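# Open the narrow cabinet's top drawer, shut all others

## Task

Pull the top drawer of the tall, narrow cabinet with three drawers out to its full extent and leave it there; by the end, every other drawer in the room must be fully closed, no cabinet may be shifted noticeably from its place, and the robot must neither topple nor be left leaning, or the attempt fails.

## Robot and tools

ROBOT. A Dexmate Vega: a three-wheeled mobile base, a torso that folds in a Z (thigh, shank, chest via torso_hip_rad, torso_knee_rad, torso_waist_rad), two 7-joint arms with two-finger grippers, and a head (head_pan_rad, head_tilt_rad, head_camera_tilt_rad). Seen from above in the start posture it measures 0.70 m by 0.63 m (0.91 m with arms folded), with its front edge 0.35 m ahead of the base origin. Cameras: head_camera (896x560), left_wrist_camera and right_wrist_camera (672x420, on the back of each hand).

FRAMES. All positions are in metres. Base frame: origin on the floor on the centre line at the turning point, 0.185 m behind the front axle; x forward, y left, z up. chest, left_hand and right_hand are reported in it. A hand point sits between the fingers, 0.033 m back from the closed tips; fingers point along the hand's z, close along its y, and the back faces -x. The odometry frame is where the base frame was at the start.

move. One action per call, plus optional "cameras" (a list of head_camera, left_wrist_camera, right_wrist_camera or all; omitted or null gives all, [] gives none). An action is "base" and/or "joints", optionally with "speeds" and "min_time_s"; or "target" by itself. Parts start together and may finish at different times. A move with no action just reports.
- base: exactly one key, a relative offset from where the base last reported itself. translate_m (-2 to 2, forward positive), strafe_m (-2 to 2, left positive; heading may drift), rotate_rad (-3.2 to 3.2, counter-clockwise positive). The front wheels first swing to the new direction (about 0.5 s, up to 1.1 s). Stopped after 14 s at most.
- joints: a single object of absolute targets in radians, keyed by joint name. Key ranges: hip 0 to 1.57; knee 0 to 3.141; waist -1.57 to 1.57 (chest forward lean = knee - hip - waist). Left arm: shoulder_pitch -3.041 to 3.041 (positive lowers), shoulder_yaw -0.423 to 1.523, upper_arm_roll and forearm_roll ±3.041, elbow -3.041 to 0.214 (0 straight, negative bends up), wrist_pitch ±1.366 (positive tips down), wrist_yaw -1.348 to 1.087 (positive turns left). Right arm mirrors: shoulder_pitch negative lowers, shoulder_yaw -1.523 to 0.423, wrist_pitch negative tips down, wrist_yaw -1.087 to 1.348 (positive still left). Grippers 0 (shut) to 0.785 per finger. Head: pan ±2.792 (positive left), head_tilt ±1.483, head_camera_tilt -1.483 to 1.378 (positive down). Keep head_tilt at or below 0 and camera tilt within -1.1 to 0.9 when panning, or the head can hit the chest.
- target: absolute pose of one hand in the base frame: side ("left"/"right"), x, y, z (each -3 to 3 m), pitch_deg (-30 to 95; 90 fingers down, 0 level), heading_deg (0 forward, positive counter-clockwise), optional roll_deg (default 0, positive clockwise seen from behind the hand); heading and roll -360 to 360. Optional line_only true demands a straight path or refusal. The check ignores the scene, needs the robot at rest, and keeps clear of the body and floor. Straight paths up to 45 cm; otherwise a joint-space arc that can swing the elbow wide. After "short (part of ...)" resend the same target.
- speeds: caps for this action: translate_m and strafe_m 0.04 to 0.3 m/s, rotate_rad 0.1 to 0.6 rad/s.
- min_time_s: 0.1 to 8 s, minimum duration of arm and head motions.
Unknown keys make a call invalid; out-of-range values get it refused, and a refusal (or a stop that blocks the request) cancels the remaining move, wait and finished_scene calls in that reply.

wait: seconds 0 to 10, optional cameras; the robot keeps its last commands. zoom_image: camera and region [x0, y0, x1, y1] in that camera's pixels, origin top-left, at most 504x504, from its latest image. finished_scene: scene number; irreversible, so the drawers must already be in their final state.

RESULTS. The "pictures" line orders the images. "move" reads done or the worst status. base_status, joint_status, left_hand_status, right_hand_status: done; off_target (resting away, maybe still pushing); contact_stop or time_out (target dropped, holds in place; the whole torso or arm group stops); contact_stop_at_<key>; not_followed (built-in check withheld an arm, see "cause:"); refused/reached (within 10 mm, 2 deg)/short; unfinished. on_its_own lists uncommanded behaviour. base_odometry counts wheel turns (slip counts as travel); turned_by_wheels and turned_by_imu give turn since last result; base_tilt gives forward/right lean in degrees (about 2 deg bias). Joint torques and motor temperatures per arm; watch MOTOR HOT (65 C) and OVER-TEMPERATURE FAULT (80 C, arm halts 30-60 s, keys read limit_stop_at_motor_heat). A torque fault freezes an arm for 10 s. Base "done" means within 0.005 m, 0.015 m sideways or 0.015 rad by wheel count; a time_out or near-zero count means something blocked it.

POSTURES. Torso presets (hip, knee, waist): stand 0.469, 1.617, 1.048 (start); stand_high 0.78, 1.57, 0.44; lean_20 0.52, 1.05, 0.18; lean_45 0.52, 1.05, -0.26; low_lean_45 0, 0, -0.79 (fold arms first). Arm fold, in key order shoulder_pitch to wrist_yaw: left 1, 0.5, -0.6, -2.5, 0, -0.9, 0; right -1, -0.5, 0.6, -2.5, 0, 0.9, 0. Open pads are about 0.24 x angle - 0.002 m apart at the hand point.

AVOID. Driving into furniture (the base does not stop, can shove a cabinet); arm-on-arm hits or presses (can end the scene); leaving an arm pressing after a stop (back off first); leaning far forward with arms out, since nothing prevents tipping and a fallen robot stays down; slamming drawers or yanking them; heavy loads; letting motors overheat while thinking.

Each tool is called after "Request:" as name([rows], argument=value, ...), one row to a line, values as JSON.

## Session

Request:
move(joints={"head_pan_rad":-1.2,"head_camera_tilt_rad":0.35}, cameras=["head_camera"])

Request:
move(joints={"head_pan_rad":1.2}, cameras=["head_camera"])

Request:
move(joints={"head_pan_rad":2.7}, cameras=["head_camera"])

Request:
move(joints={"head_pan_rad":0}, cameras=["head_camera"])

Scene clock: 1.47 s.
Joint torques (N m): left_arm=[5.75 0.91 -1.21 -2.25 -0.03 -2.4 -0.22] | right_arm=[-3.89 -0.57 0.28 -1.55 0.12 2.27 -0.04]
Motor temperatures (°C): left_arm=[31 31 31 26 40 35 41] | right_arm=[30 27 33 31 36 36 33]
move: done
base_odometry: x=+0.000 y=+0.000 heading=+0.000
turned_by_wheels: +0.000
turned_by_imu: +0.000
base_tilt: forward=+0.0 right=+0.8
base_status: not commanded
joint_positions: torso_hip_rad=+0.469 torso_knee_rad=+1.617 torso_waist_rad=+1.048 left_shoulder_pitch_rad=+2.189 left_shoulder_yaw_rad=-0.007 left_upper_arm_roll_rad=+0.016 left_elbow_rad=-1.090 left_forearm_roll_rad=+0.013 left_wrist_pitch_rad=-0.515 left_wrist_yaw_rad=+0.020 left_gripper_rad=+0.005 right_shoulder_pitch_rad=-2.209 right_shoulder_yaw_rad=-0.016 right_upper_arm_roll_rad=+0.009 right_elbow_rad=-1.106 right_forearm_roll_rad=-0.010 right_wrist_pitch_rad=+0.494 right_wrist_yaw_rad=-0.018 right_gripper_rad=+0.005 head_pan_rad=-1.200 head_tilt_rad=+0.000 head_camera_tilt_rad=+0.350
joint_status: all done
chest: x=-0.0111 y=+0.0000 z=+1.4155 quat_wxyz=(+0.999, +0.000, +0.050, +0.000) (m; base frame)
left_hand: x=+0.2066 y=+0.2195 z=+0.6100 quat_wxyz=(+0.429, +0.002, +0.903, +0.000) pitch_deg=+39.1 heading_deg=-0.2 roll_deg=+0.1 back=up (m; base frame)
right_hand: x=+0.1929 y=-0.2468 z=+0.6050 quat_wxyz=(+0.418, -0.007, +0.908, -0.015) pitch_deg=+40.6 heading_deg=-1.6 roll_deg=-2.5 back=up (m; base frame)
pictures: head_camera

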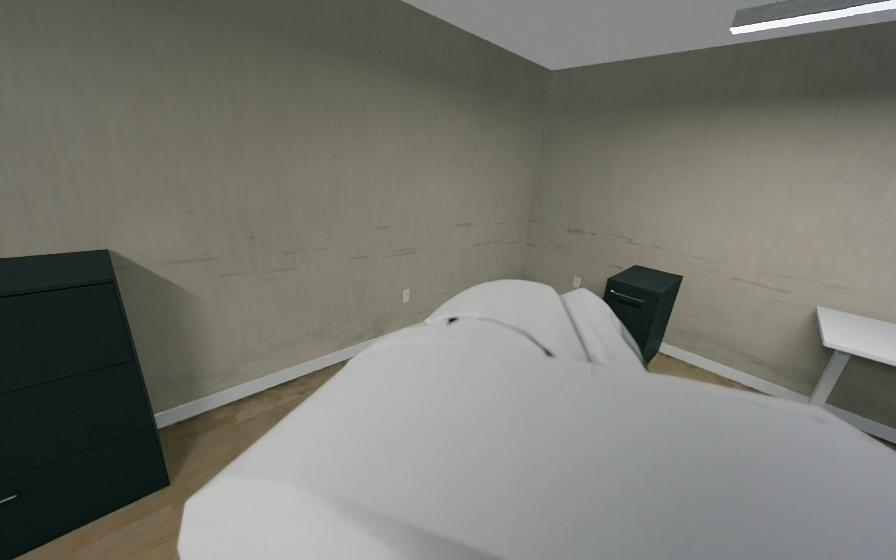

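Scene clock: 3.73 s.
Joint torques (N m): left_arm=[5.05 -1.31 -1.17 -3.44 0.29 -1.96 -0.08] | right_arm=[-5.25 -0.95 0.82 -2.37 0.1 2.93 0.01]
Motor temperatures (°C): left_arm=[31 31 31 26 40 35 41] | right_arm=[30 27 33 31 36 36 33]
move: done
base_odometry: x=+0.000 y=+0.000 heading=+0.000
turned_by_wheels: +0.000
turned_by_imu: +0.000
base_tilt: forward=+0.0 right=+0.7
base_status: not commanded
joint_positions: torso_hip_rad=+0.469 torso_knee_rad=+1.617 torso_waist_rad=+1.048 left_shoulder_pitch_rad=+2.189 left_shoulder_yaw_rad=-0.007 left_upper_arm_roll_rad=+0.016 left_elbow_rad=-1.090 left_forearm_roll_rad=+0.013 left_wrist_pitch_rad=-0.515 left_wrist_yaw_rad=+0.020 left_gripper_rad=+0.005 right_shoulder_pitch_rad=-2.209 right_shoulder_yaw_rad=-0.016 right_upper_arm_roll_rad=+0.009 right_elbow_rad=-1.106 right_forearm_roll_rad=-0.010 right_wrist_pitch_rad=+0.494 right_wrist_yaw_rad=-0.018 right_gripper_rad=+0.005 head_pan_rad=+1.200 head_tilt_rad=+0.000 head_camera_tilt_rad=+0.350
joint_status: all done
chest: x=-0.0111 y=+0.0000 z=+1.4155 quat_wxyz=(+0.999, +0.000, +0.050, +0.000) (m; base frame)
left_hand: x=+0.2066 y=+0.2195 z=+0.6100 quat_wxyz=(+0.429, +0.002, +0.903, +0.000) pitch_deg=+39.1 heading_deg=-0.2 roll_deg=+0.1 back=up (m; base frame)
right_hand: x=+0.1929 y=-0.2468 z=+0.6050 quat_wxyz=(+0.418, -0.007, +0.908, -0.015) pitch_deg=+40.6 heading_deg=-1.6 roll_deg=-2.5 back=up (m; base frame)
pictures: head_camera

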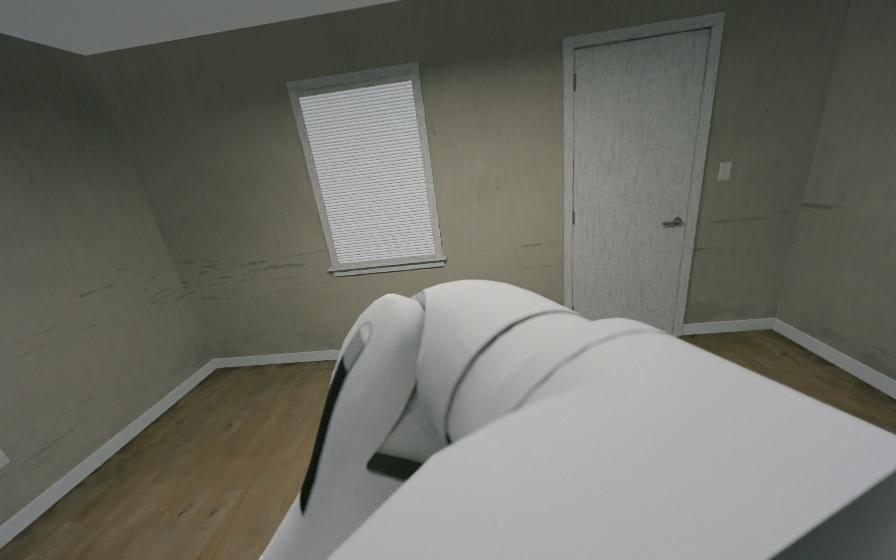

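Scene clock: 5.40 s.
Joint torques (N m): left_arm=[4.96 -0.57 -0.88 -3 0.24 -1.4 -0.17] | right_arm=[-3.8 -1.66 0.47 -3.27 0.07 2.45 -0.26]
Motor temperatures (°C): left_arm=[31 31 31 26 40 35 41] | right_arm=[30 27 33 31 36 36 33]
move: done
base_odometry: x=+0.000 y=+0.000 heading=+0.000
turned_by_wheels: +0.000
turned_by_imu: +0.000
base_tilt: forward=+0.1 right=+0.8
base_status: not commanded
joint_positions: torso_hip_rad=+0.469 torso_knee_rad=+1.617 torso_waist_rad=+1.048 left_shoulder_pitch_rad=+2.189 left_shoulder_yaw_rad=-0.007 left_upper_arm_roll_rad=+0.016 left_elbow_rad=-1.090 left_forearm_roll_rad=+0.013 left_wrist_pitch_rad=-0.515 left_wrist_yaw_rad=+0.020 left_gripper_rad=+0.005 right_shoulder_pitch_rad=-2.209 right_shoulder_yaw_rad=-0.016 right_upper_arm_roll_rad=+0.009 right_elbow_rad=-1.106 right_forearm_roll_rad=-0.010 right_wrist_pitch_rad=+0.494 right_wrist_yaw_rad=-0.018 right_gripper_rad=+0.005 head_pan_rad=+2.700 head_tilt_rad=+0.000 head_camera_tilt_rad=+0.350
joint_status: all done
chest: x=-0.0111 y=+0.0000 z=+1.4155 quat_wxyz=(+0.999, +0.000, +0.050, +0.000) (m; base frame)
left_hand: x=+0.2066 y=+0.2195 z=+0.6100 quat_wxyz=(+0.429, +0.002, +0.903, +0.000) pitch_deg=+39.1 heading_deg=-0.2 roll_deg=+0.1 back=up (m; base frame)
right_hand: x=+0.1929 y=-0.2468 z=+0.6050 quat_wxyz=(+0.418, -0.007, +0.908, -0.015) pitch_deg=+40.6 heading_deg=-1.6 roll_deg=-2.5 back=up (m; base frame)
pictures: head_camera

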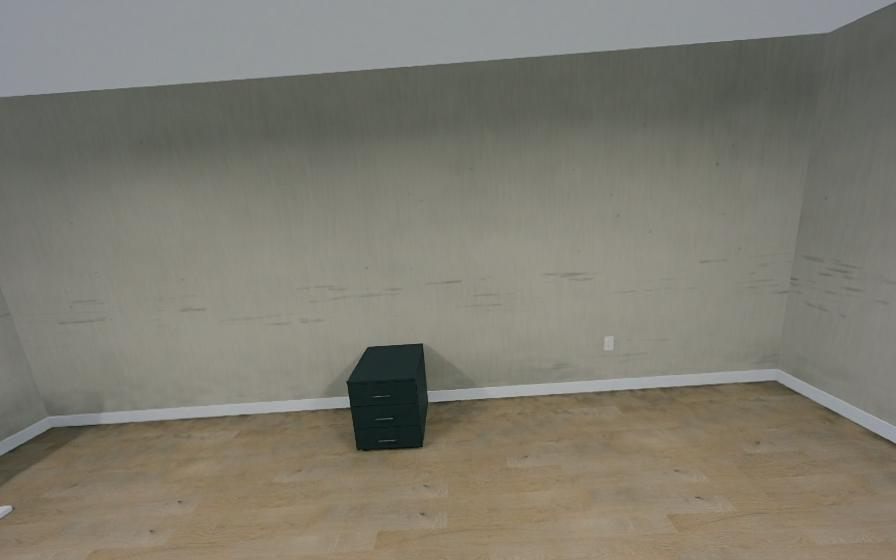

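Scene clock: 7.87 s.
Joint torques (N m): left_arm=[4.9 1.1 0.12 -2.02 0.06 -2.47 -0.04] | right_arm=[-5.06 -0.99 0.72 -1.34 0.08 2.1 -0.17]
Motor temperatures (°C): left_arm=[31 31 31 26 40 35 41] | right_arm=[30 27 33 31 36 36 33]
move: done
base_odometry: x=+0.000 y=+0.000 heading=+0.000
turned_by_wheels: +0.000
turned_by_imu: +0.000
base_tilt: forward=+0.0 right=+0.8
base_status: not commanded
joint_positions: torso_hip_rad=+0.469 torso_knee_rad=+1.617 torso_waist_rad=+1.048 left_shoulder_pitch_rad=+2.189 left_shoulder_yaw_rad=-0.007 left_upper_arm_roll_rad=+0.016 left_elbow_rad=-1.090 left_forearm_roll_rad=+0.013 left_wrist_pitch_rad=-0.515 left_wrist_yaw_rad=+0.020 left_gripper_rad=+0.005 right_shoulder_pitch_rad=-2.209 right_shoulder_yaw_rad=-0.016 right_upper_arm_roll_rad=+0.009 right_elbow_rad=-1.106 right_forearm_roll_rad=-0.010 right_wrist_pitch_rad=+0.494 right_wrist_yaw_rad=-0.018 right_gripper_rad=+0.005 head_pan_rad=+0.000 head_tilt_rad=+0.000 head_camera_tilt_rad=+0.350
joint_status: all done
chest: x=-0.0111 y=+0.0000 z=+1.4155 quat_wxyz=(+0.999, +0.000, +0.050, +0.000) (m; base frame)
left_hand: x=+0.2066 y=+0.2195 z=+0.6100 quat_wxyz=(+0.429, +0.002, +0.903, +0.000) pitch_deg=+39.1 heading_deg=-0.2 roll_deg=+0.1 back=up (m; base frame)
right_hand: x=+0.1929 y=-0.2468 z=+0.6050 quat_wxyz=(+0.418, -0.007, +0.908, -0.015) pitch_deg=+40.6 heading_deg=-1.6 roll_deg=-2.5 back=up (m; base frame)
pictures: head_camera

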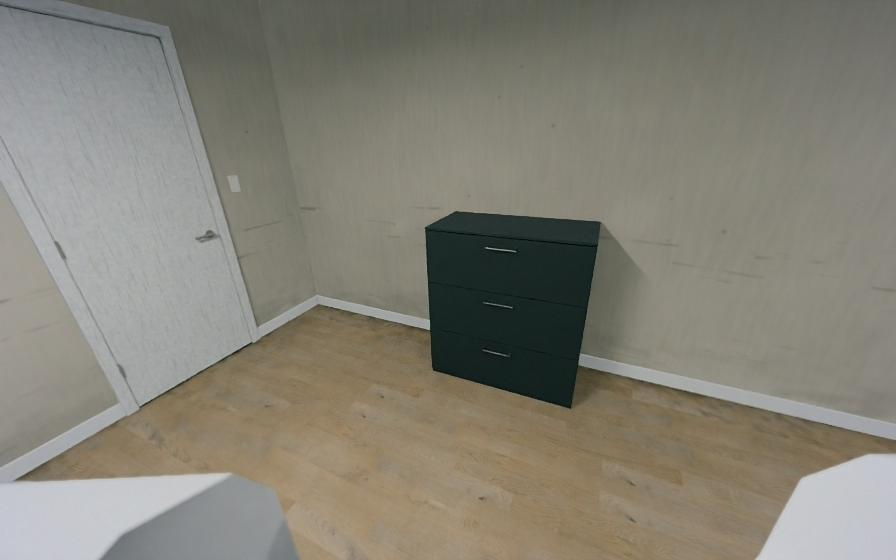

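Request:
move(joints={"head_pan_rad":-1.7}, cameras=["head_camera"])

Request:
zoom_image(camera="head_camera", region=[300, 200, 500, 400])

Request:
move(joints={"head_pan_rad":-2.7}, cameras=["head_camera"])

Request:
move(joints={"head_pan_rad":2.7}, cameras=["head_camera"])

Request:
zoom_image(camera="head_camera", region=[320, 320, 460, 460])

Scene clock: 10.00 s.
Joint torques (N m): left_arm=[5.95 -0.42 -1.17 -2.01 0.13 -1.87 -0.01] | right_arm=[-4.69 -0.71 0.2 -2.48 -0.02 3.42 0.03]
Motor temperatures (°C): left_arm=[31 31 31 26 40 35 41] | right_arm=[30 27 33 31 36 36 33]
move: done
base_odometry: x=+0.000 y=+0.000 heading=+0.000
turned_by_wheels: +0.000
turned_by_imu: +0.000
base_tilt: forward=+0.1 right=+0.8
base_status: not commanded
joint_positions: torso_hip_rad=+0.469 torso_knee_rad=+1.617 torso_waist_rad=+1.048 left_shoulder_pitch_rad=+2.189 left_shoulder_yaw_rad=-0.007 left_upper_arm_roll_rad=+0.016 left_elbow_rad=-1.090 left_forearm_roll_rad=+0.013 left_wrist_pitch_rad=-0.515 left_wrist_yaw_rad=+0.020 left_gripper_rad=+0.005 right_shoulder_pitch_rad=-2.209 right_shoulder_yaw_rad=-0.016 right_upper_arm_roll_rad=+0.009 right_elbow_rad=-1.106 right_forearm_roll_rad=-0.010 right_wrist_pitch_rad=+0.494 right_wrist_yaw_rad=-0.018 right_gripper_rad=+0.005 head_pan_rad=-1.700 head_tilt_rad=+0.000 head_camera_tilt_rad=+0.350
joint_status: all done
chest: x=-0.0111 y=+0.0000 z=+1.4155 quat_wxyz=(+0.999, +0.000, +0.050, +0.000) (m; base frame)
left_hand: x=+0.2066 y=+0.2195 z=+0.6100 quat_wxyz=(+0.429, +0.002, +0.903, +0.000) pitch_deg=+39.1 heading_deg=-0.2 roll_deg=+0.1 back=up (m; base frame)
right_hand: x=+0.1929 y=-0.2468 z=+0.6050 quat_wxyz=(+0.418, -0.007, +0.908, -0.015) pitch_deg=+40.6 heading_deg=-1.6 roll_deg=-2.5 back=up (m; base frame)
pictures: head_camera

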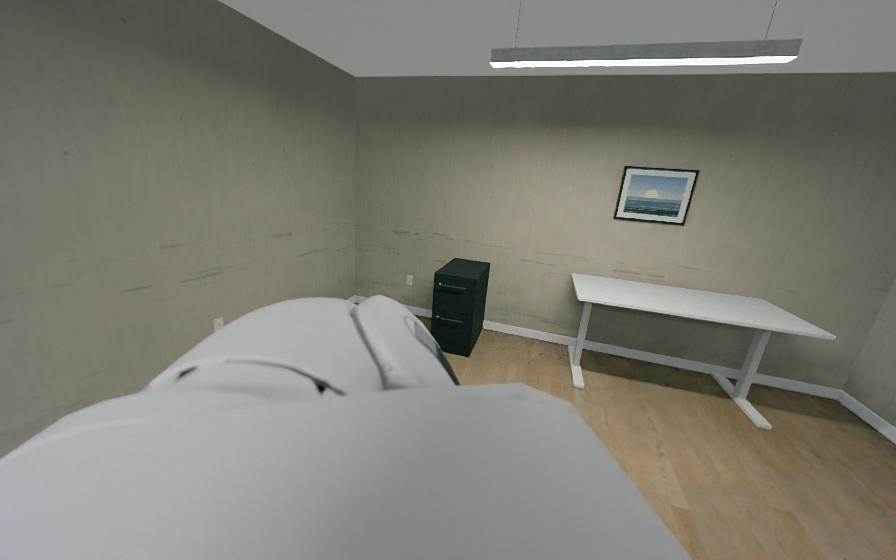

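Scaled by 2.520 from the camera's 896x560 image, which has a finer 960x600 frame.

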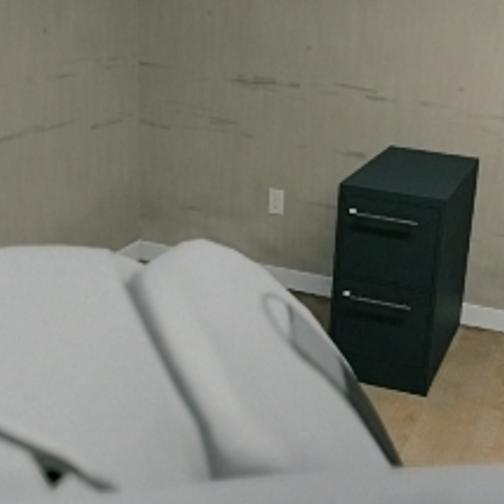

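Scene clock: 11.33 s.
Joint torques (N m): left_arm=[4.5 0.36 -1.47 -3.88 0.13 -2.84 -0.09] | right_arm=[-3.65 -1.22 0.71 -2.29 0.06 2.55 -0.28]
Motor temperatures (°C): left_arm=[31 31 31 26 40 35 41] | right_arm=[30 27 33 31 36 36 33]
move: done
base_odometry: x=+0.000 y=+0.000 heading=+0.000
turned_by_wheels: +0.000
turned_by_imu: +0.000
base_tilt: forward=+0.0 right=+0.8
base_status: not commanded
joint_positions: torso_hip_rad=+0.469 torso_knee_rad=+1.617 torso_waist_rad=+1.048 left_shoulder_pitch_rad=+2.189 left_shoulder_yaw_rad=-0.007 left_upper_arm_roll_rad=+0.016 left_elbow_rad=-1.090 left_forearm_roll_rad=+0.013 left_wrist_pitch_rad=-0.515 left_wrist_yaw_rad=+0.020 left_gripper_rad=+0.005 right_shoulder_pitch_rad=-2.209 right_shoulder_yaw_rad=-0.016 right_upper_arm_roll_rad=+0.009 right_elbow_rad=-1.106 right_forearm_roll_rad=-0.010 right_wrist_pitch_rad=+0.494 right_wrist_yaw_rad=-0.018 right_gripper_rad=+0.005 head_pan_rad=-2.700 head_tilt_rad=+0.000 head_camera_tilt_rad=+0.350
joint_status: all done
chest: x=-0.0111 y=+0.0000 z=+1.4155 quat_wxyz=(+0.999, +0.000, +0.050, +0.000) (m; base frame)
left_hand: x=+0.2066 y=+0.2195 z=+0.6100 quat_wxyz=(+0.429, +0.002, +0.903, +0.000) pitch_deg=+39.1 heading_deg=-0.2 roll_deg=+0.1 back=up (m; base frame)
right_hand: x=+0.1929 y=-0.2468 z=+0.6050 quat_wxyz=(+0.418, -0.007, +0.908, -0.015) pitch_deg=+40.6 heading_deg=-1.6 roll_deg=-2.5 back=up (m; base frame)
pictures: head_camera

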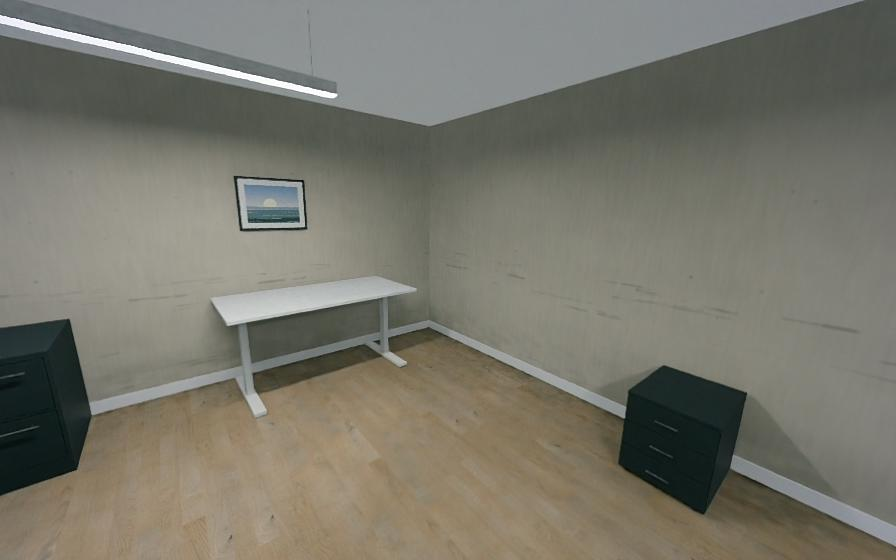

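Scene clock: 15.60 s.
Joint torques (N m): left_arm=[5.23 1.25 -0.21 -3.23 -0.05 -2.7 -0.12] | right_arm=[-4.23 -1.57 0.65 -3.82 0.08 2.73 -0.02]
Motor temperatures (°C): left_arm=[31 31 31 26 40 35 41] | right_arm=[30 27 33 31 36 36 33]
move: done
base_odometry: x=+0.000 y=+0.000 heading=+0.000
turned_by_wheels: +0.000
turned_by_imu: +0.000
base_tilt: forward=+0.0 right=+0.7
base_status: not commanded
joint_positions: torso_hip_rad=+0.469 torso_knee_rad=+1.617 torso_waist_rad=+1.048 left_shoulder_pitch_rad=+2.189 left_shoulder_yaw_rad=-0.007 left_upper_arm_roll_rad=+0.016 left_elbow_rad=-1.090 left_forearm_roll_rad=+0.013 left_wrist_pitch_rad=-0.515 left_wrist_yaw_rad=+0.020 left_gripper_rad=+0.005 right_shoulder_pitch_rad=-2.209 right_shoulder_yaw_rad=-0.016 right_upper_arm_roll_rad=+0.009 right_elbow_rad=-1.106 right_forearm_roll_rad=-0.010 right_wrist_pitch_rad=+0.494 right_wrist_yaw_rad=-0.018 right_gripper_rad=+0.005 head_pan_rad=+2.700 head_tilt_rad=+0.000 head_camera_tilt_rad=+0.350
joint_status: all done
chest: x=-0.0111 y=+0.0000 z=+1.4155 quat_wxyz=(+0.999, +0.000, +0.050, +0.000) (m; base frame)
left_hand: x=+0.2066 y=+0.2195 z=+0.6100 quat_wxyz=(+0.429, +0.002, +0.903, +0.000) pitch_deg=+39.1 heading_deg=-0.2 roll_deg=+0.1 back=up (m; base frame)
right_hand: x=+0.1929 y=-0.2468 z=+0.6050 quat_wxyz=(+0.418, -0.007, +0.908, -0.015) pitch_deg=+40.6 heading_deg=-1.6 roll_deg=-2.5 back=up (m; base frame)
pictures: head_camera

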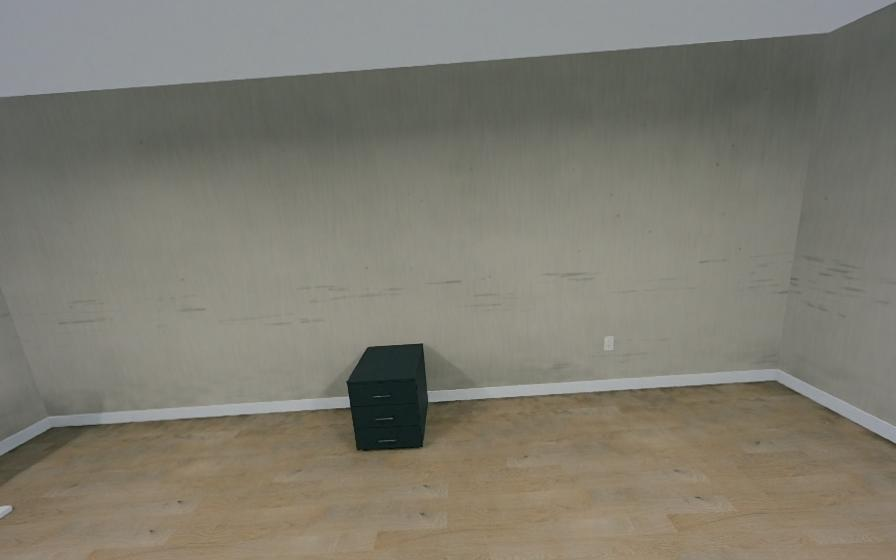

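Scaled by 3.600 from the camera's 896x560 image, which has a finer 960x600 frame.

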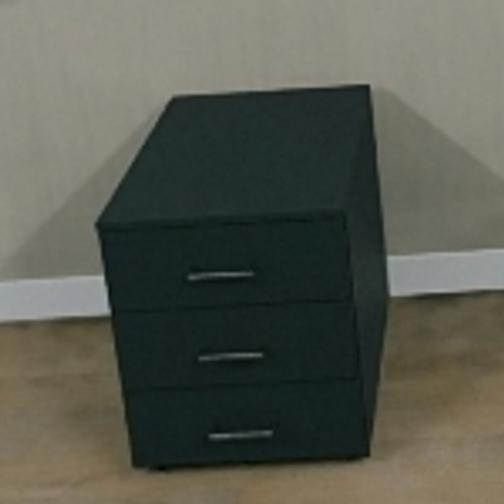

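Request:
move(base={"rotate_rad":2.93}, joints={"head_pan_rad":0,"head_camera_tilt_rad":0.35}, cameras=["head_camera"])

Request:
zoom_image(camera="head_camera", region=[370, 250, 570, 450])

Scene clock: 22.47 s.
Joint torques (N m): left_arm=[5.46 0.7 -0.67 -2.8 0.08 -2.58 0] | right_arm=[-4.07 -1.38 0.22 -1.93 0.16 2.56 -0.11]
Motor temperatures (°C): left_arm=[31 31 31 26 40 35 41] | right_arm=[30 27 33 31 36 36 33]
move: done
base_odometry: x=+0.003 y=+0.000 heading=+2.939
turned_by_wheels: +2.939
turned_by_imu: +2.923
base_tilt: forward=+0.0 right=+0.8
base_status: done
joint_positions: torso_hip_rad=+0.469 torso_knee_rad=+1.617 torso_waist_rad=+1.048 left_shoulder_pitch_rad=+2.189 left_shoulder_yaw_rad=-0.007 left_upper_arm_roll_rad=+0.016 left_elbow_rad=-1.090 left_forearm_roll_rad=+0.013 left_wrist_pitch_rad=-0.515 left_wrist_yaw_rad=+0.020 left_gripper_rad=+0.005 right_shoulder_pitch_rad=-2.209 right_shoulder_yaw_rad=-0.016 right_upper_arm_roll_rad=+0.009 right_elbow_rad=-1.106 right_forearm_roll_rad=-0.010 right_wrist_pitch_rad=+0.494 right_wrist_yaw_rad=-0.018 right_gripper_rad=+0.005 head_pan_rad=+0.000 head_tilt_rad=+0.000 head_camera_tilt_rad=+0.350
joint_status: all done
chest: x=-0.0111 y=+0.0000 z=+1.4155 quat_wxyz=(+0.999, +0.000, +0.050, +0.000) (m; base frame)
left_hand: x=+0.2066 y=+0.2195 z=+0.6100 quat_wxyz=(+0.429, +0.002, +0.903, +0.000) pitch_deg=+39.1 heading_deg=-0.2 roll_deg=+0.1 back=up (m; base frame)
right_hand: x=+0.1929 y=-0.2468 z=+0.6050 quat_wxyz=(+0.418, -0.007, +0.908, -0.015) pitch_deg=+40.6 heading_deg=-1.6 roll_deg=-2.5 back=up (m; base frame)
pictures: head_camera

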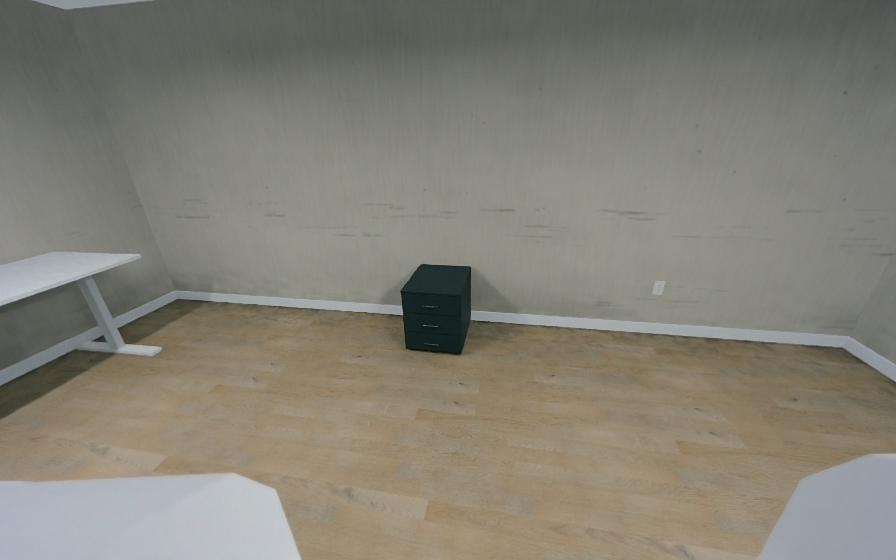

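Scaled by 2.520 from the camera's 896x560 image, which has a finer 960x600 frame.

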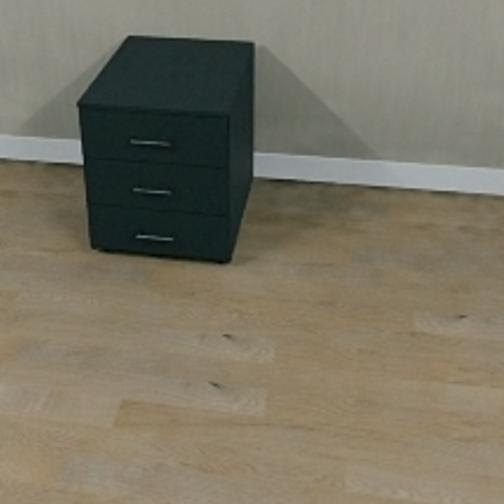

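Request:
move(base={"rotate_rad":-0.128}, cameras=[])

Request:
move(base={"strafe_m":0.16}, cameras=[])

Request:
move(base={"translate_m":0.95}, joints={"head_camera_tilt_rad":0.5})

Request:
zoom_image(camera="head_camera", region=[300, 200, 600, 500])

Scene clock: 24.63 s.
Joint torques (N m): left_arm=[4.16 -0.3 -0.56 -3.27 0.25 -2.85 -0.1] | right_arm=[-4.63 -1.81 1.21 -2.07 0.16 2.52 -0.3]
Motor temperatures (°C): left_arm=[31 31 31 26 40 35 41] | right_arm=[30 27 33 31 36 36 33]
move: done
base_odometry: x=+0.003 y=+0.000 heading=+2.811
turned_by_wheels: -0.128
turned_by_imu: -0.127
base_tilt: forward=+0.0 right=+0.8
base_status: done
joint_positions: torso_hip_rad=+0.469 torso_knee_rad=+1.617 torso_waist_rad=+1.048 left_shoulder_pitch_rad=+2.189 left_shoulder_yaw_rad=-0.007 left_upper_arm_roll_rad=+0.016 left_elbow_rad=-1.090 left_forearm_roll_rad=+0.013 left_wrist_pitch_rad=-0.515 left_wrist_yaw_rad=+0.020 left_gripper_rad=+0.005 right_shoulder_pitch_rad=-2.209 right_shoulder_yaw_rad=-0.016 right_upper_arm_roll_rad=+0.009 right_elbow_rad=-1.106 right_forearm_roll_rad=-0.010 right_wrist_pitch_rad=+0.494 right_wrist_yaw_rad=-0.018 right_gripper_rad=+0.005 head_pan_rad=+0.000 head_tilt_rad=+0.000 head_camera_tilt_rad=+0.350
joint_status: not commanded
chest: x=-0.0111 y=+0.0000 z=+1.4155 quat_wxyz=(+0.999, +0.000, +0.050, +0.000) (m; base frame)
left_hand: x=+0.2066 y=+0.2195 z=+0.6100 quat_wxyz=(+0.429, +0.002, +0.903, +0.000) pitch_deg=+39.1 heading_deg=-0.2 roll_deg=+0.1 back=up (m; base frame)
right_hand: x=+0.1929 y=-0.2468 z=+0.6050 quat_wxyz=(+0.418, -0.007, +0.908, -0.015) pitch_deg=+40.6 heading_deg=-1.6 roll_deg=-2.5 back=up (m; base frame)
pictures: none
No camera images: "cameras" was empty.

Scene clock: 27.73 s.
Joint torques (N m): left_arm=[5.51 0.27 -0.77 -2.58 0.13 -1.3 -0.14] | right_arm=[-3.98 -1.84 0.68 -2.55 0.08 1.5 -0.26]
Motor temperatures (°C): left_arm=[31 31 31 26 40 35 41] | right_arm=[30 27 33 31 36 37 33]
move: done
base_odometry: x=-0.048 y=-0.151 heading=+2.815
turned_by_wheels: +0.004
turned_by_imu: +0.002
base_tilt: forward=+0.1 right=+0.7
base_status: done
joint_positions: torso_hip_rad=+0.469 torso_knee_rad=+1.617 torso_waist_rad=+1.048 left_shoulder_pitch_rad=+2.189 left_shoulder_yaw_rad=-0.007 left_upper_arm_roll_rad=+0.016 left_elbow_rad=-1.090 left_forearm_roll_rad=+0.013 left_wrist_pitch_rad=-0.515 left_wrist_yaw_rad=+0.020 left_gripper_rad=+0.005 right_shoulder_pitch_rad=-2.209 right_shoulder_yaw_rad=-0.016 right_upper_arm_roll_rad=+0.009 right_elbow_rad=-1.106 right_forearm_roll_rad=-0.010 right_wrist_pitch_rad=+0.494 right_wrist_yaw_rad=-0.018 right_gripper_rad=+0.005 head_pan_rad=+0.000 head_tilt_rad=+0.000 head_camera_tilt_rad=+0.350
joint_status: not commanded
chest: x=-0.0111 y=+0.0000 z=+1.4155 quat_wxyz=(+0.999, +0.000, +0.050, +0.000) (m; base frame)
left_hand: x=+0.2066 y=+0.2195 z=+0.6100 quat_wxyz=(+0.429, +0.002, +0.903, +0.000) pitch_deg=+39.1 heading_deg=-0.2 roll_deg=+0.1 back=up (m; base frame)
right_hand: x=+0.1929 y=-0.2468 z=+0.6050 quat_wxyz=(+0.418, -0.007, +0.908, -0.015) pitch_deg=+40.6 heading_deg=-1.6 roll_deg=-2.5 back=up (m; base frame)
pictures: none
No camera images: "cameras" was empty.

Scene clock: 33.07 s.
Joint torques (N m): left_arm=[5.49 0.11 -0.28 -3.43 0.14 -2.28 0.03] | right_arm=[-3.94 -1.05 0.71 -2.24 0.15 3.08 -0.04]
Motor temperatures (°C): left_arm=[31 31 31 26 40 35 41] | right_arm=[30 27 33 31 36 37 33]
move: done
base_odometry: x=-0.948 y=+0.154 heading=+2.814
turned_by_wheels: -0.001
turned_by_imu: -0.002
base_tilt: forward=+0.1 right=+0.8
base_status: done
joint_positions: torso_hip_rad=+0.469 torso_knee_rad=+1.617 torso_waist_rad=+1.048 left_shoulder_pitch_rad=+2.189 left_shoulder_yaw_rad=-0.007 left_upper_arm_roll_rad=+0.016 left_elbow_rad=-1.090 left_forearm_roll_rad=+0.013 left_wrist_pitch_rad=-0.515 left_wrist_yaw_rad=+0.020 left_gripper_rad=+0.005 right_shoulder_pitch_rad=-2.209 right_shoulder_yaw_rad=-0.016 right_upper_arm_roll_rad=+0.009 right_elbow_rad=-1.106 right_forearm_roll_rad=-0.010 right_wrist_pitch_rad=+0.494 right_wrist_yaw_rad=-0.018 right_gripper_rad=+0.005 head_pan_rad=+0.000 head_tilt_rad=+0.000 head_camera_tilt_rad=+0.500
joint_status: all done
chest: x=-0.0111 y=+0.0000 z=+1.4155 quat_wxyz=(+0.999, +0.000, +0.050, +0.000) (m; base frame)
left_hand: x=+0.2066 y=+0.2195 z=+0.6100 quat_wxyz=(+0.429, +0.002, +0.903, +0.000) pitch_deg=+39.1 heading_deg=-0.2 roll_deg=+0.1 back=up (m; base frame)
right_hand: x=+0.1929 y=-0.2468 z=+0.6050 quat_wxyz=(+0.418, -0.007, +0.908, -0.015) pitch_deg=+40.6 heading_deg=-1.6 roll_deg=-2.5 back=up (m; base frame)
pictures: head_camera, left_wrist_camera, right_wrist_camera

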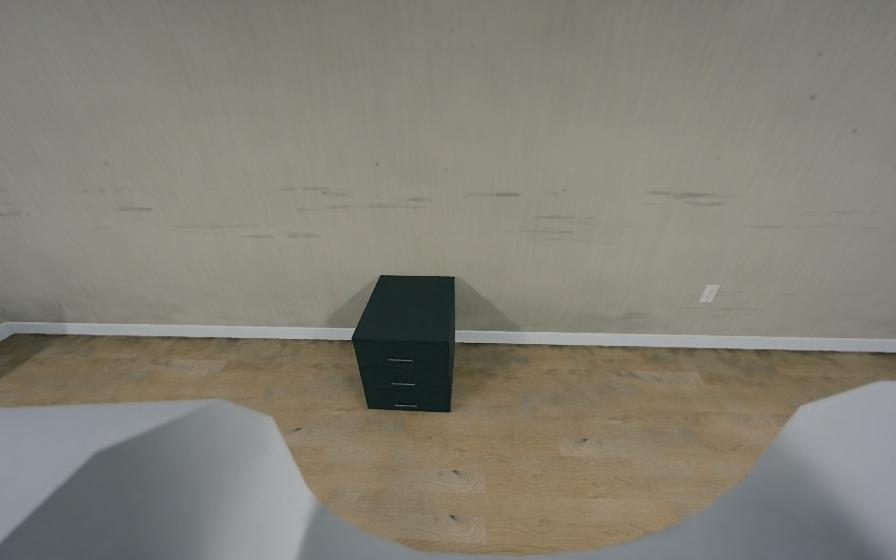

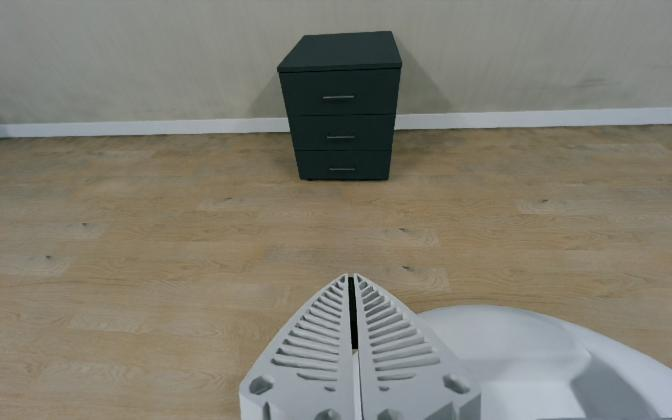

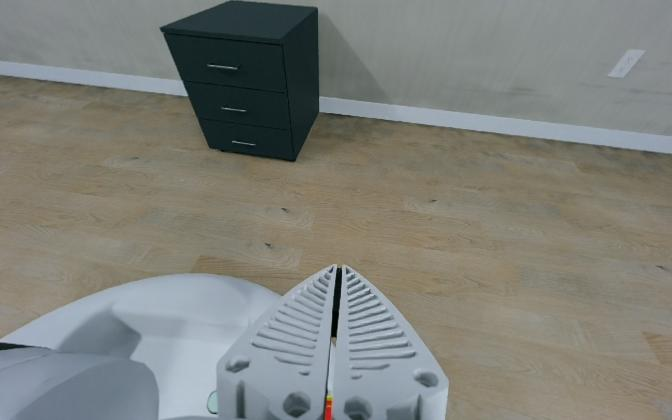

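Scaled by 1.680 from the camera's 896x560 image, which has a finer 960x600 frame.

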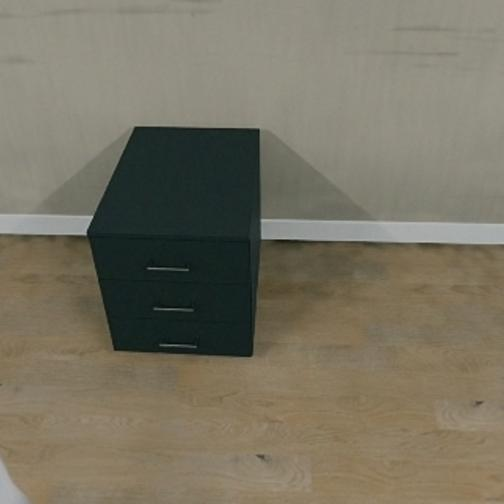

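Request:
move(target={"side":"left","x":0.45,"y":0.22,"z":0.85,"pitch_deg":20,"heading_deg":0,"roll_deg":90}, cameras=[])

Request:
move(target={"side":"right","x":0.3,"y":-0.28,"z":0.9,"pitch_deg":0,"heading_deg":0,"roll_deg":0}, cameras=["head_camera"])

Scene clock: 39.10 s.
Joint torques (N m): left_arm=[-7.93 3.75 -1.72 -6.35 1.48 1.15 1.59] | right_arm=[-4.55 -1.36 0.53 -2.99 0.22 2.66 0.05]
Motor temperatures (°C): left_arm=[31 31 31 26 40 35 41] | right_arm=[30 27 33 31 36 37 33]
move: done
base_odometry: x=-0.948 y=+0.154 heading=+2.814
turned_by_wheels: +0.000
turned_by_imu: +0.000
base_tilt: forward=+0.1 right=+0.7
base_status: not commanded
joint_positions: torso_hip_rad=+0.469 torso_knee_rad=+1.617 torso_waist_rad=+1.048 left_shoulder_pitch_rad=+2.099 left_shoulder_yaw_rad=+0.440 left_upper_arm_roll_rad=+0.363 left_elbow_rad=-1.908 left_forearm_roll_rad=+1.231 left_wrist_pitch_rad=+0.459 left_wrist_yaw_rad=+0.100 left_gripper_rad=+0.005 right_shoulder_pitch_rad=-2.209 right_shoulder_yaw_rad=-0.016 right_upper_arm_roll_rad=+0.009 right_elbow_rad=-1.106 right_forearm_roll_rad=-0.010 right_wrist_pitch_rad=+0.494 right_wrist_yaw_rad=-0.018 right_gripper_rad=+0.005 head_pan_rad=+0.000 head_tilt_rad=+0.000 head_camera_tilt_rad=+0.500
joint_status: not commanded
chest: x=-0.0111 y=+0.0000 z=+1.4155 quat_wxyz=(+0.999, +0.000, +0.050, +0.000) (m; base frame)
left_hand: x=+0.4490 y=+0.2200 z=+0.8476 quat_wxyz=(+0.405, +0.579, +0.581, +0.403) pitch_deg=+20.3 heading_deg=+0.0 roll_deg=+89.8 (m; base frame)
left_hand_status: reached (checked arc [the straight line was blocked], planned for 4.2 s): 3 mm and 0.4 deg off.
right_hand: x=+0.1929 y=-0.2468 z=+0.6050 quat_wxyz=(+0.418, -0.007, +0.908, -0.015) pitch_deg=+40.6 heading_deg=-1.6 roll_deg=-2.5 back=up (m; base frame)
pictures: none
No camera images: "cameras" was empty.

Scene clock: 42.53 s.
Joint torques (N m): left_arm=[-7.87 4.47 -0.88 -7.51 1.54 -0.03 1.69] | right_arm=[5.71 -4 5.42 -5.33 0.5 3.34 0.28]
Motor temperatures (°C): left_arm=[31 31 31 26 40 35 41] | right_arm=[30 27 33 31 36 37 33]
move: done
base_odometry: x=-0.948 y=+0.154 heading=+2.814
turned_by_wheels: +0.000
turned_by_imu: +0.000
base_tilt: forward=+0.1 right=+0.8
base_status: not commanded
joint_positions: torso_hip_rad=+0.469 torso_knee_rad=+1.617 torso_waist_rad=+1.048 left_shoulder_pitch_rad=+2.099 left_shoulder_yaw_rad=+0.441 left_upper_arm_roll_rad=+0.364 left_elbow_rad=-1.911 left_forearm_roll_rad=+1.235 left_wrist_pitch_rad=+0.462 left_wrist_yaw_rad=+0.101 left_gripper_rad=+0.005 right_shoulder_pitch_rad=-2.303 right_shoulder_yaw_rad=-0.080 right_upper_arm_roll_rad=+0.038 right_elbow_rad=-1.320 right_forearm_roll_rad=+0.172 right_wrist_pitch_rad=+1.071 right_wrist_yaw_rad=+0.119 right_gripper_rad=+0.005 head_pan_rad=+0.000 head_tilt_rad=+0.000 head_camera_tilt_rad=+0.500
joint_status: not commanded
chest: x=-0.0111 y=+0.0000 z=+1.4155 quat_wxyz=(+0.999, +0.000, +0.050, +0.000) (m; base frame)
left_hand: x=+0.4498 y=+0.2201 z=+0.8497 quat_wxyz=(+0.405, +0.579, +0.579, +0.405) pitch_deg=+20.0 heading_deg=+0.0 roll_deg=+90.0 (m; base frame)
right_hand: x=+0.2992 y=-0.2795 z=+0.8973 quat_wxyz=(+0.705, +0.000, +0.709, +0.000) pitch_deg=+0.4 heading_deg=+0.0 roll_deg=+0.0 back=up (m; base frame)
right_hand_status: reached (straight line, planned for 2.2 s): 3 mm and 0.4 deg off.
pictures: head_camera

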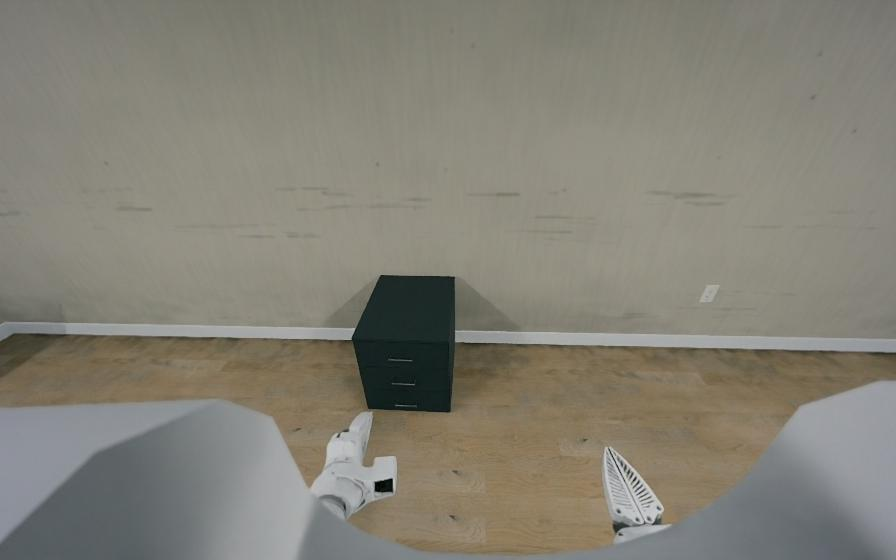

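Request:
move(joints={"torso_hip_rad":0.3,"torso_knee_rad":1.15,"torso_waist_rad":0.7,"left_gripper_rad":0.5})

Scene clock: 45.90 s.
Joint torques (N m): left_arm=[-6.4 4.32 -0.53 -6.74 1.49 -0.2 1.21] | right_arm=[4.39 -3.84 5.54 -5.2 0.38 3.32 0.04]
Motor temperatures (°C): left_arm=[31 31 31 26 40 35 41] | right_arm=[30 27 33 31 36 37 33]
move: done
base_odometry: x=-0.948 y=+0.154 heading=+2.814
turned_by_wheels: +0.000
turned_by_imu: +0.000
base_tilt: forward=+0.0 right=+0.8
base_status: not commanded
joint_positions: torso_hip_rad=+0.300 torso_knee_rad=+1.150 torso_waist_rad=+0.700 left_shoulder_pitch_rad=+2.099 left_shoulder_yaw_rad=+0.441 left_upper_arm_roll_rad=+0.364 left_elbow_rad=-1.911 left_forearm_roll_rad=+1.235 left_wrist_pitch_rad=+0.462 left_wrist_yaw_rad=+0.101 left_gripper_rad=+0.500 right_shoulder_pitch_rad=-2.303 right_shoulder_yaw_rad=-0.080 right_upper_arm_roll_rad=+0.038 right_elbow_rad=-1.321 right_forearm_roll_rad=+0.174 right_wrist_pitch_rad=+1.074 right_wrist_yaw_rad=+0.120 right_gripper_rad=+0.005 head_pan_rad=+0.000 head_tilt_rad=+0.000 head_camera_tilt_rad=+0.500
joint_status: all done
chest: x=-0.0682 y=+0.0000 z=+1.3178 quat_wxyz=(+0.997, +0.000, +0.075, +0.000) (m; base frame)
left_hand: x=+0.3639 y=+0.2201 z=+0.7298 quat_wxyz=(+0.391, +0.589, +0.589, +0.391) pitch_deg=+22.9 heading_deg=+0.0 roll_deg=+90.0 (m; base frame)
right_hand: x=+0.2165 y=-0.2798 z=+0.7871 quat_wxyz=(+0.689, +0.000, +0.725, +0.000) pitch_deg=+2.9 heading_deg=+0.0 roll_deg=+0.0 back=up (m; base frame)
pictures: head_camera, left_wrist_camera, right_wrist_camera

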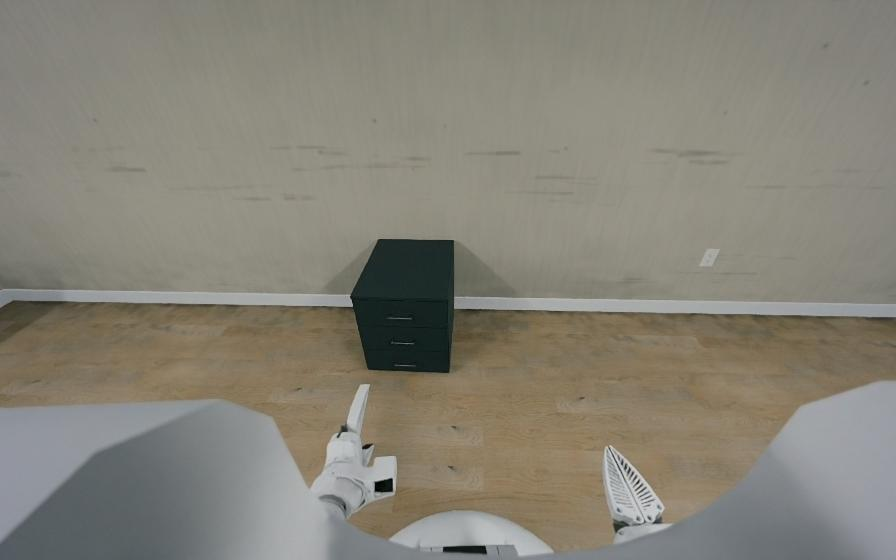

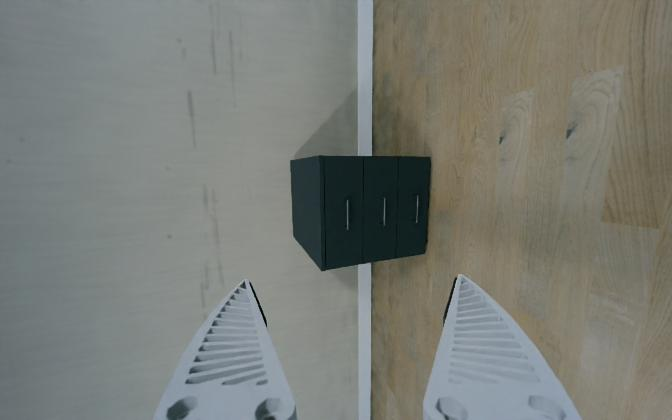

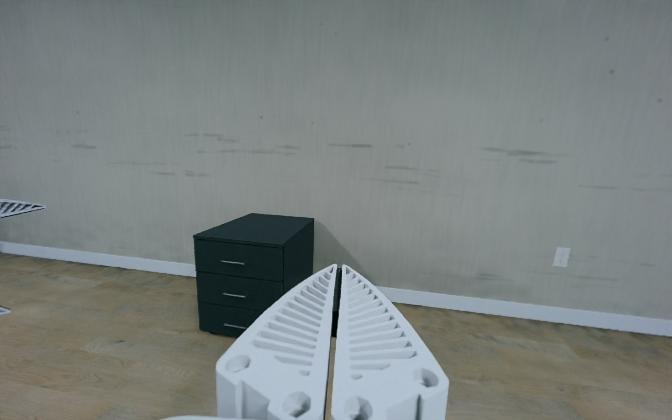

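Request:
move(target={"side":"left","x":0.45,"y":0.22,"z":1.1,"pitch_deg":-20,"heading_deg":0,"roll_deg":90}, cameras=[])

Request:
move(target={"side":"right","x":0.35,"y":-0.28,"z":1.15,"pitch_deg":-20,"heading_deg":0,"roll_deg":0}, cameras=["head_camera"])

Scene clock: 49.37 s.
Joint torques (N m): left_arm=[-10.06 -1.73 -7.1 -8.23 1.77 -0.19 1.3] | right_arm=[3.87 -4.4 5.58 -4.49 0.47 3.04 0.27]
Motor temperatures (°C): left_arm=[31 31 31 26 40 35 41] | right_arm=[30 27 33 31 36 37 33]
move: done
base_odometry: x=-0.948 y=+0.154 heading=+2.814
turned_by_wheels: +0.000
turned_by_imu: +0.000
base_tilt: forward=+0.0 right=+0.7
base_status: not commanded
joint_positions: torso_hip_rad=+0.300 torso_knee_rad=+1.150 torso_waist_rad=+0.700 left_shoulder_pitch_rad=+2.010 left_shoulder_yaw_rad=+0.448 left_upper_arm_roll_rad=+0.274 left_elbow_rad=-2.216 left_forearm_roll_rad=+1.345 left_wrist_pitch_rad=+0.473 left_wrist_yaw_rad=+0.397 left_gripper_rad=+0.500 right_shoulder_pitch_rad=-2.303 right_shoulder_yaw_rad=-0.080 right_upper_arm_roll_rad=+0.038 right_elbow_rad=-1.321 right_forearm_roll_rad=+0.174 right_wrist_pitch_rad=+1.074 right_wrist_yaw_rad=+0.120 right_gripper_rad=+0.005 head_pan_rad=+0.000 head_tilt_rad=+0.000 head_camera_tilt_rad=+0.500
joint_status: not commanded
chest: x=-0.0682 y=+0.0000 z=+1.3178 quat_wxyz=(+0.997, +0.000, +0.075, +0.000) (m; base frame)
left_hand: x=+0.4498 y=+0.2199 z=+1.0936 quat_wxyz=(+0.577, +0.409, +0.409, +0.576) pitch_deg=-19.3 heading_deg=+0.0 roll_deg=+90.0 (m; base frame)
left_hand_status: reached (straight line, planned for 1.5 s): 6 mm and 0.7 deg off.
right_hand: x=+0.2165 y=-0.2798 z=+0.7871 quat_wxyz=(+0.689, +0.000, +0.725, +0.000) pitch_deg=+2.9 heading_deg=+0.0 roll_deg=+0.0 back=up (m; base frame)
pictures: none
No camera images: "cameras" was empty.

Scene clock: 54.30 s.
Joint torques (N m): left_arm=[-9.79 -1 -8.04 -9.34 1.58 -0.56 1.2] | right_arm=[9.31 -4.6 6.8 -8.23 0.34 3.08 -0.46]
Motor temperatures (°C): left_arm=[31 31 31 26 40 35 41] | right_arm=[30 27 33 31 36 37 33]
move: done
base_odometry: x=-0.948 y=+0.154 heading=+2.814
turned_by_wheels: +0.000
turned_by_imu: +0.000
base_tilt: forward=+0.0 right=+0.7
base_status: not commanded
joint_positions: torso_hip_rad=+0.300 torso_knee_rad=+1.150 torso_waist_rad=+0.700 left_shoulder_pitch_rad=+2.006 left_shoulder_yaw_rad=+0.448 left_upper_arm_roll_rad=+0.273 left_elbow_rad=-2.220 left_forearm_roll_rad=+1.347 left_wrist_pitch_rad=+0.473 left_wrist_yaw_rad=+0.401 left_gripper_rad=+0.500 right_shoulder_pitch_rad=-2.410 right_shoulder_yaw_rad=-0.137 right_upper_arm_roll_rad=+0.132 right_elbow_rad=-2.378 right_forearm_roll_rad=+0.186 right_wrist_pitch_rad=+0.520 right_wrist_yaw_rad=-0.009 right_gripper_rad=+0.005 head_pan_rad=+0.000 head_tilt_rad=+0.000 head_camera_tilt_rad=+0.500
joint_status: not commanded
chest: x=-0.0682 y=+0.0000 z=+1.3178 quat_wxyz=(+0.997, +0.000, +0.075, +0.000) (m; base frame)
left_hand: x=+0.4500 y=+0.2199 z=+1.0996 quat_wxyz=(+0.579, +0.406, +0.406, +0.579) pitch_deg=-19.9 heading_deg=+0.0 roll_deg=+90.0 (m; base frame)
right_hand: x=+0.3495 y=-0.2800 z=+1.1478 quat_wxyz=(+0.818, +0.000, +0.575, +0.000) pitch_deg=-19.8 heading_deg=+0.0 roll_deg=+0.0 back=up (m; base frame)
right_hand_status: reached (straight line, planned for 3.7 s): 2 mm and 0.2 deg off.
pictures: head_camera

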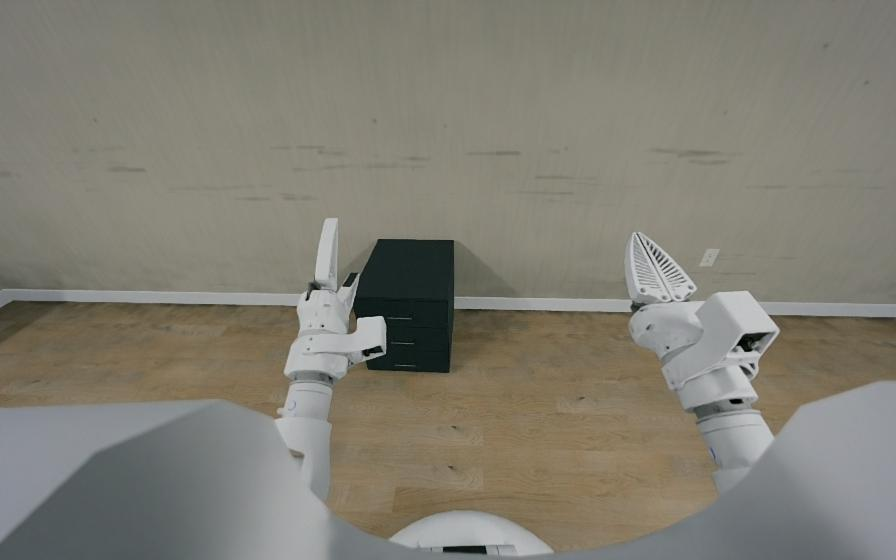

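Request:
move(joints={"torso_hip_rad":0.52,"torso_knee_rad":1.05,"torso_waist_rad":-0.1,"head_camera_tilt_rad":0.1})

Scene clock: 58.67 s.
Joint torques (N m): left_arm=[-2.61 -1.1 -5.07 -6.7 1.71 -0.66 1.62] | right_arm=[2.22 -2.39 6.02 -7.44 0.28 3.14 -0.46]
Motor temperatures (°C): left_arm=[31 31 31 26 40 35 41] | right_arm=[30 27 33 31 36 37 33]
move: done
base_odometry: x=-0.948 y=+0.154 heading=+2.814
turned_by_wheels: +0.000
turned_by_imu: +0.000
base_tilt: forward=+0.0 right=+0.8
base_status: not commanded
joint_positions: torso_hip_rad=+0.520 torso_knee_rad=+1.050 torso_waist_rad=-0.100 left_shoulder_pitch_rad=+2.006 left_shoulder_yaw_rad=+0.448 left_upper_arm_roll_rad=+0.273 left_elbow_rad=-2.220 left_forearm_roll_rad=+1.347 left_wrist_pitch_rad=+0.473 left_wrist_yaw_rad=+0.401 left_gripper_rad=+0.500 right_shoulder_pitch_rad=-2.409 right_shoulder_yaw_rad=-0.138 right_upper_arm_roll_rad=+0.133 right_elbow_rad=-2.382 right_forearm_roll_rad=+0.186 right_wrist_pitch_rad=+0.517 right_wrist_yaw_rad=-0.010 right_gripper_rad=+0.005 head_pan_rad=+0.000 head_tilt_rad=+0.000 head_camera_tilt_rad=+0.100
joint_status: all done
chest: x=-0.0193 y=+0.0000 z=+1.2556 quat_wxyz=(+0.951, +0.000, +0.310, +0.000) (m; base frame)
left_hand: x=+0.3394 y=+0.2199 z=+0.8227 quat_wxyz=(+0.466, +0.532, +0.532, +0.466) pitch_deg=+7.6 heading_deg=+0.0 roll_deg=+90.0 (m; base frame)
right_hand: x=+0.2738 y=-0.2799 z=+0.9132 quat_wxyz=(+0.659, +0.000, +0.752, +0.000) pitch_deg=+7.6 heading_deg=+0.0 roll_deg=+0.0 back=up (m; base frame)
pictures: head_camera, left_wrist_camera, right_wrist_camera

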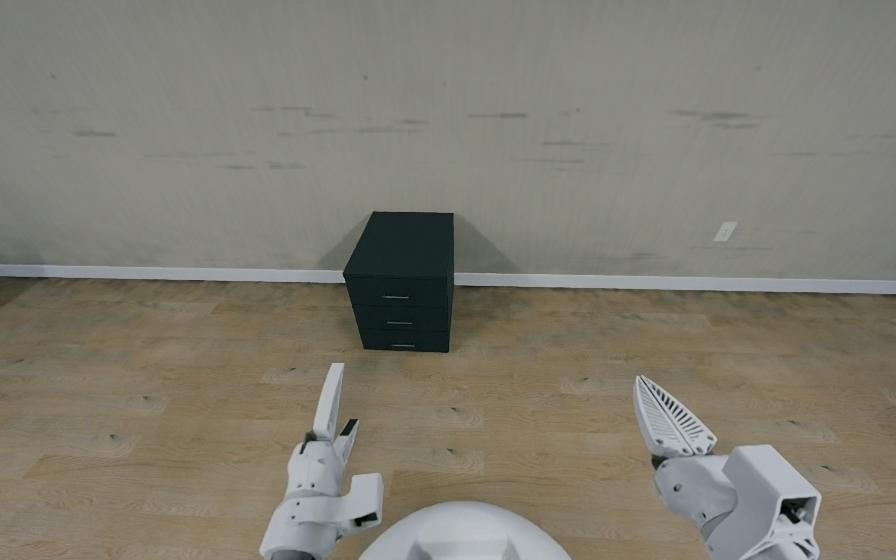

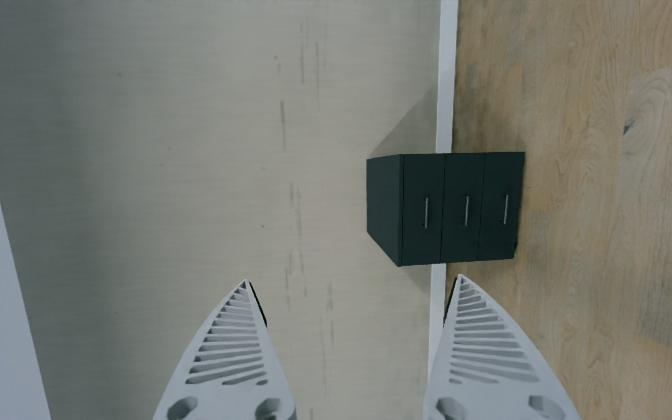

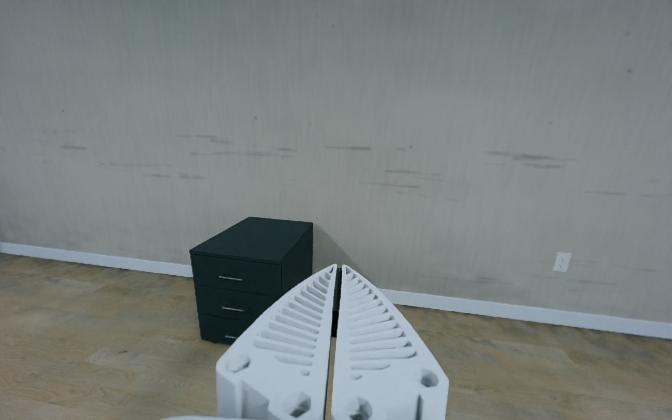

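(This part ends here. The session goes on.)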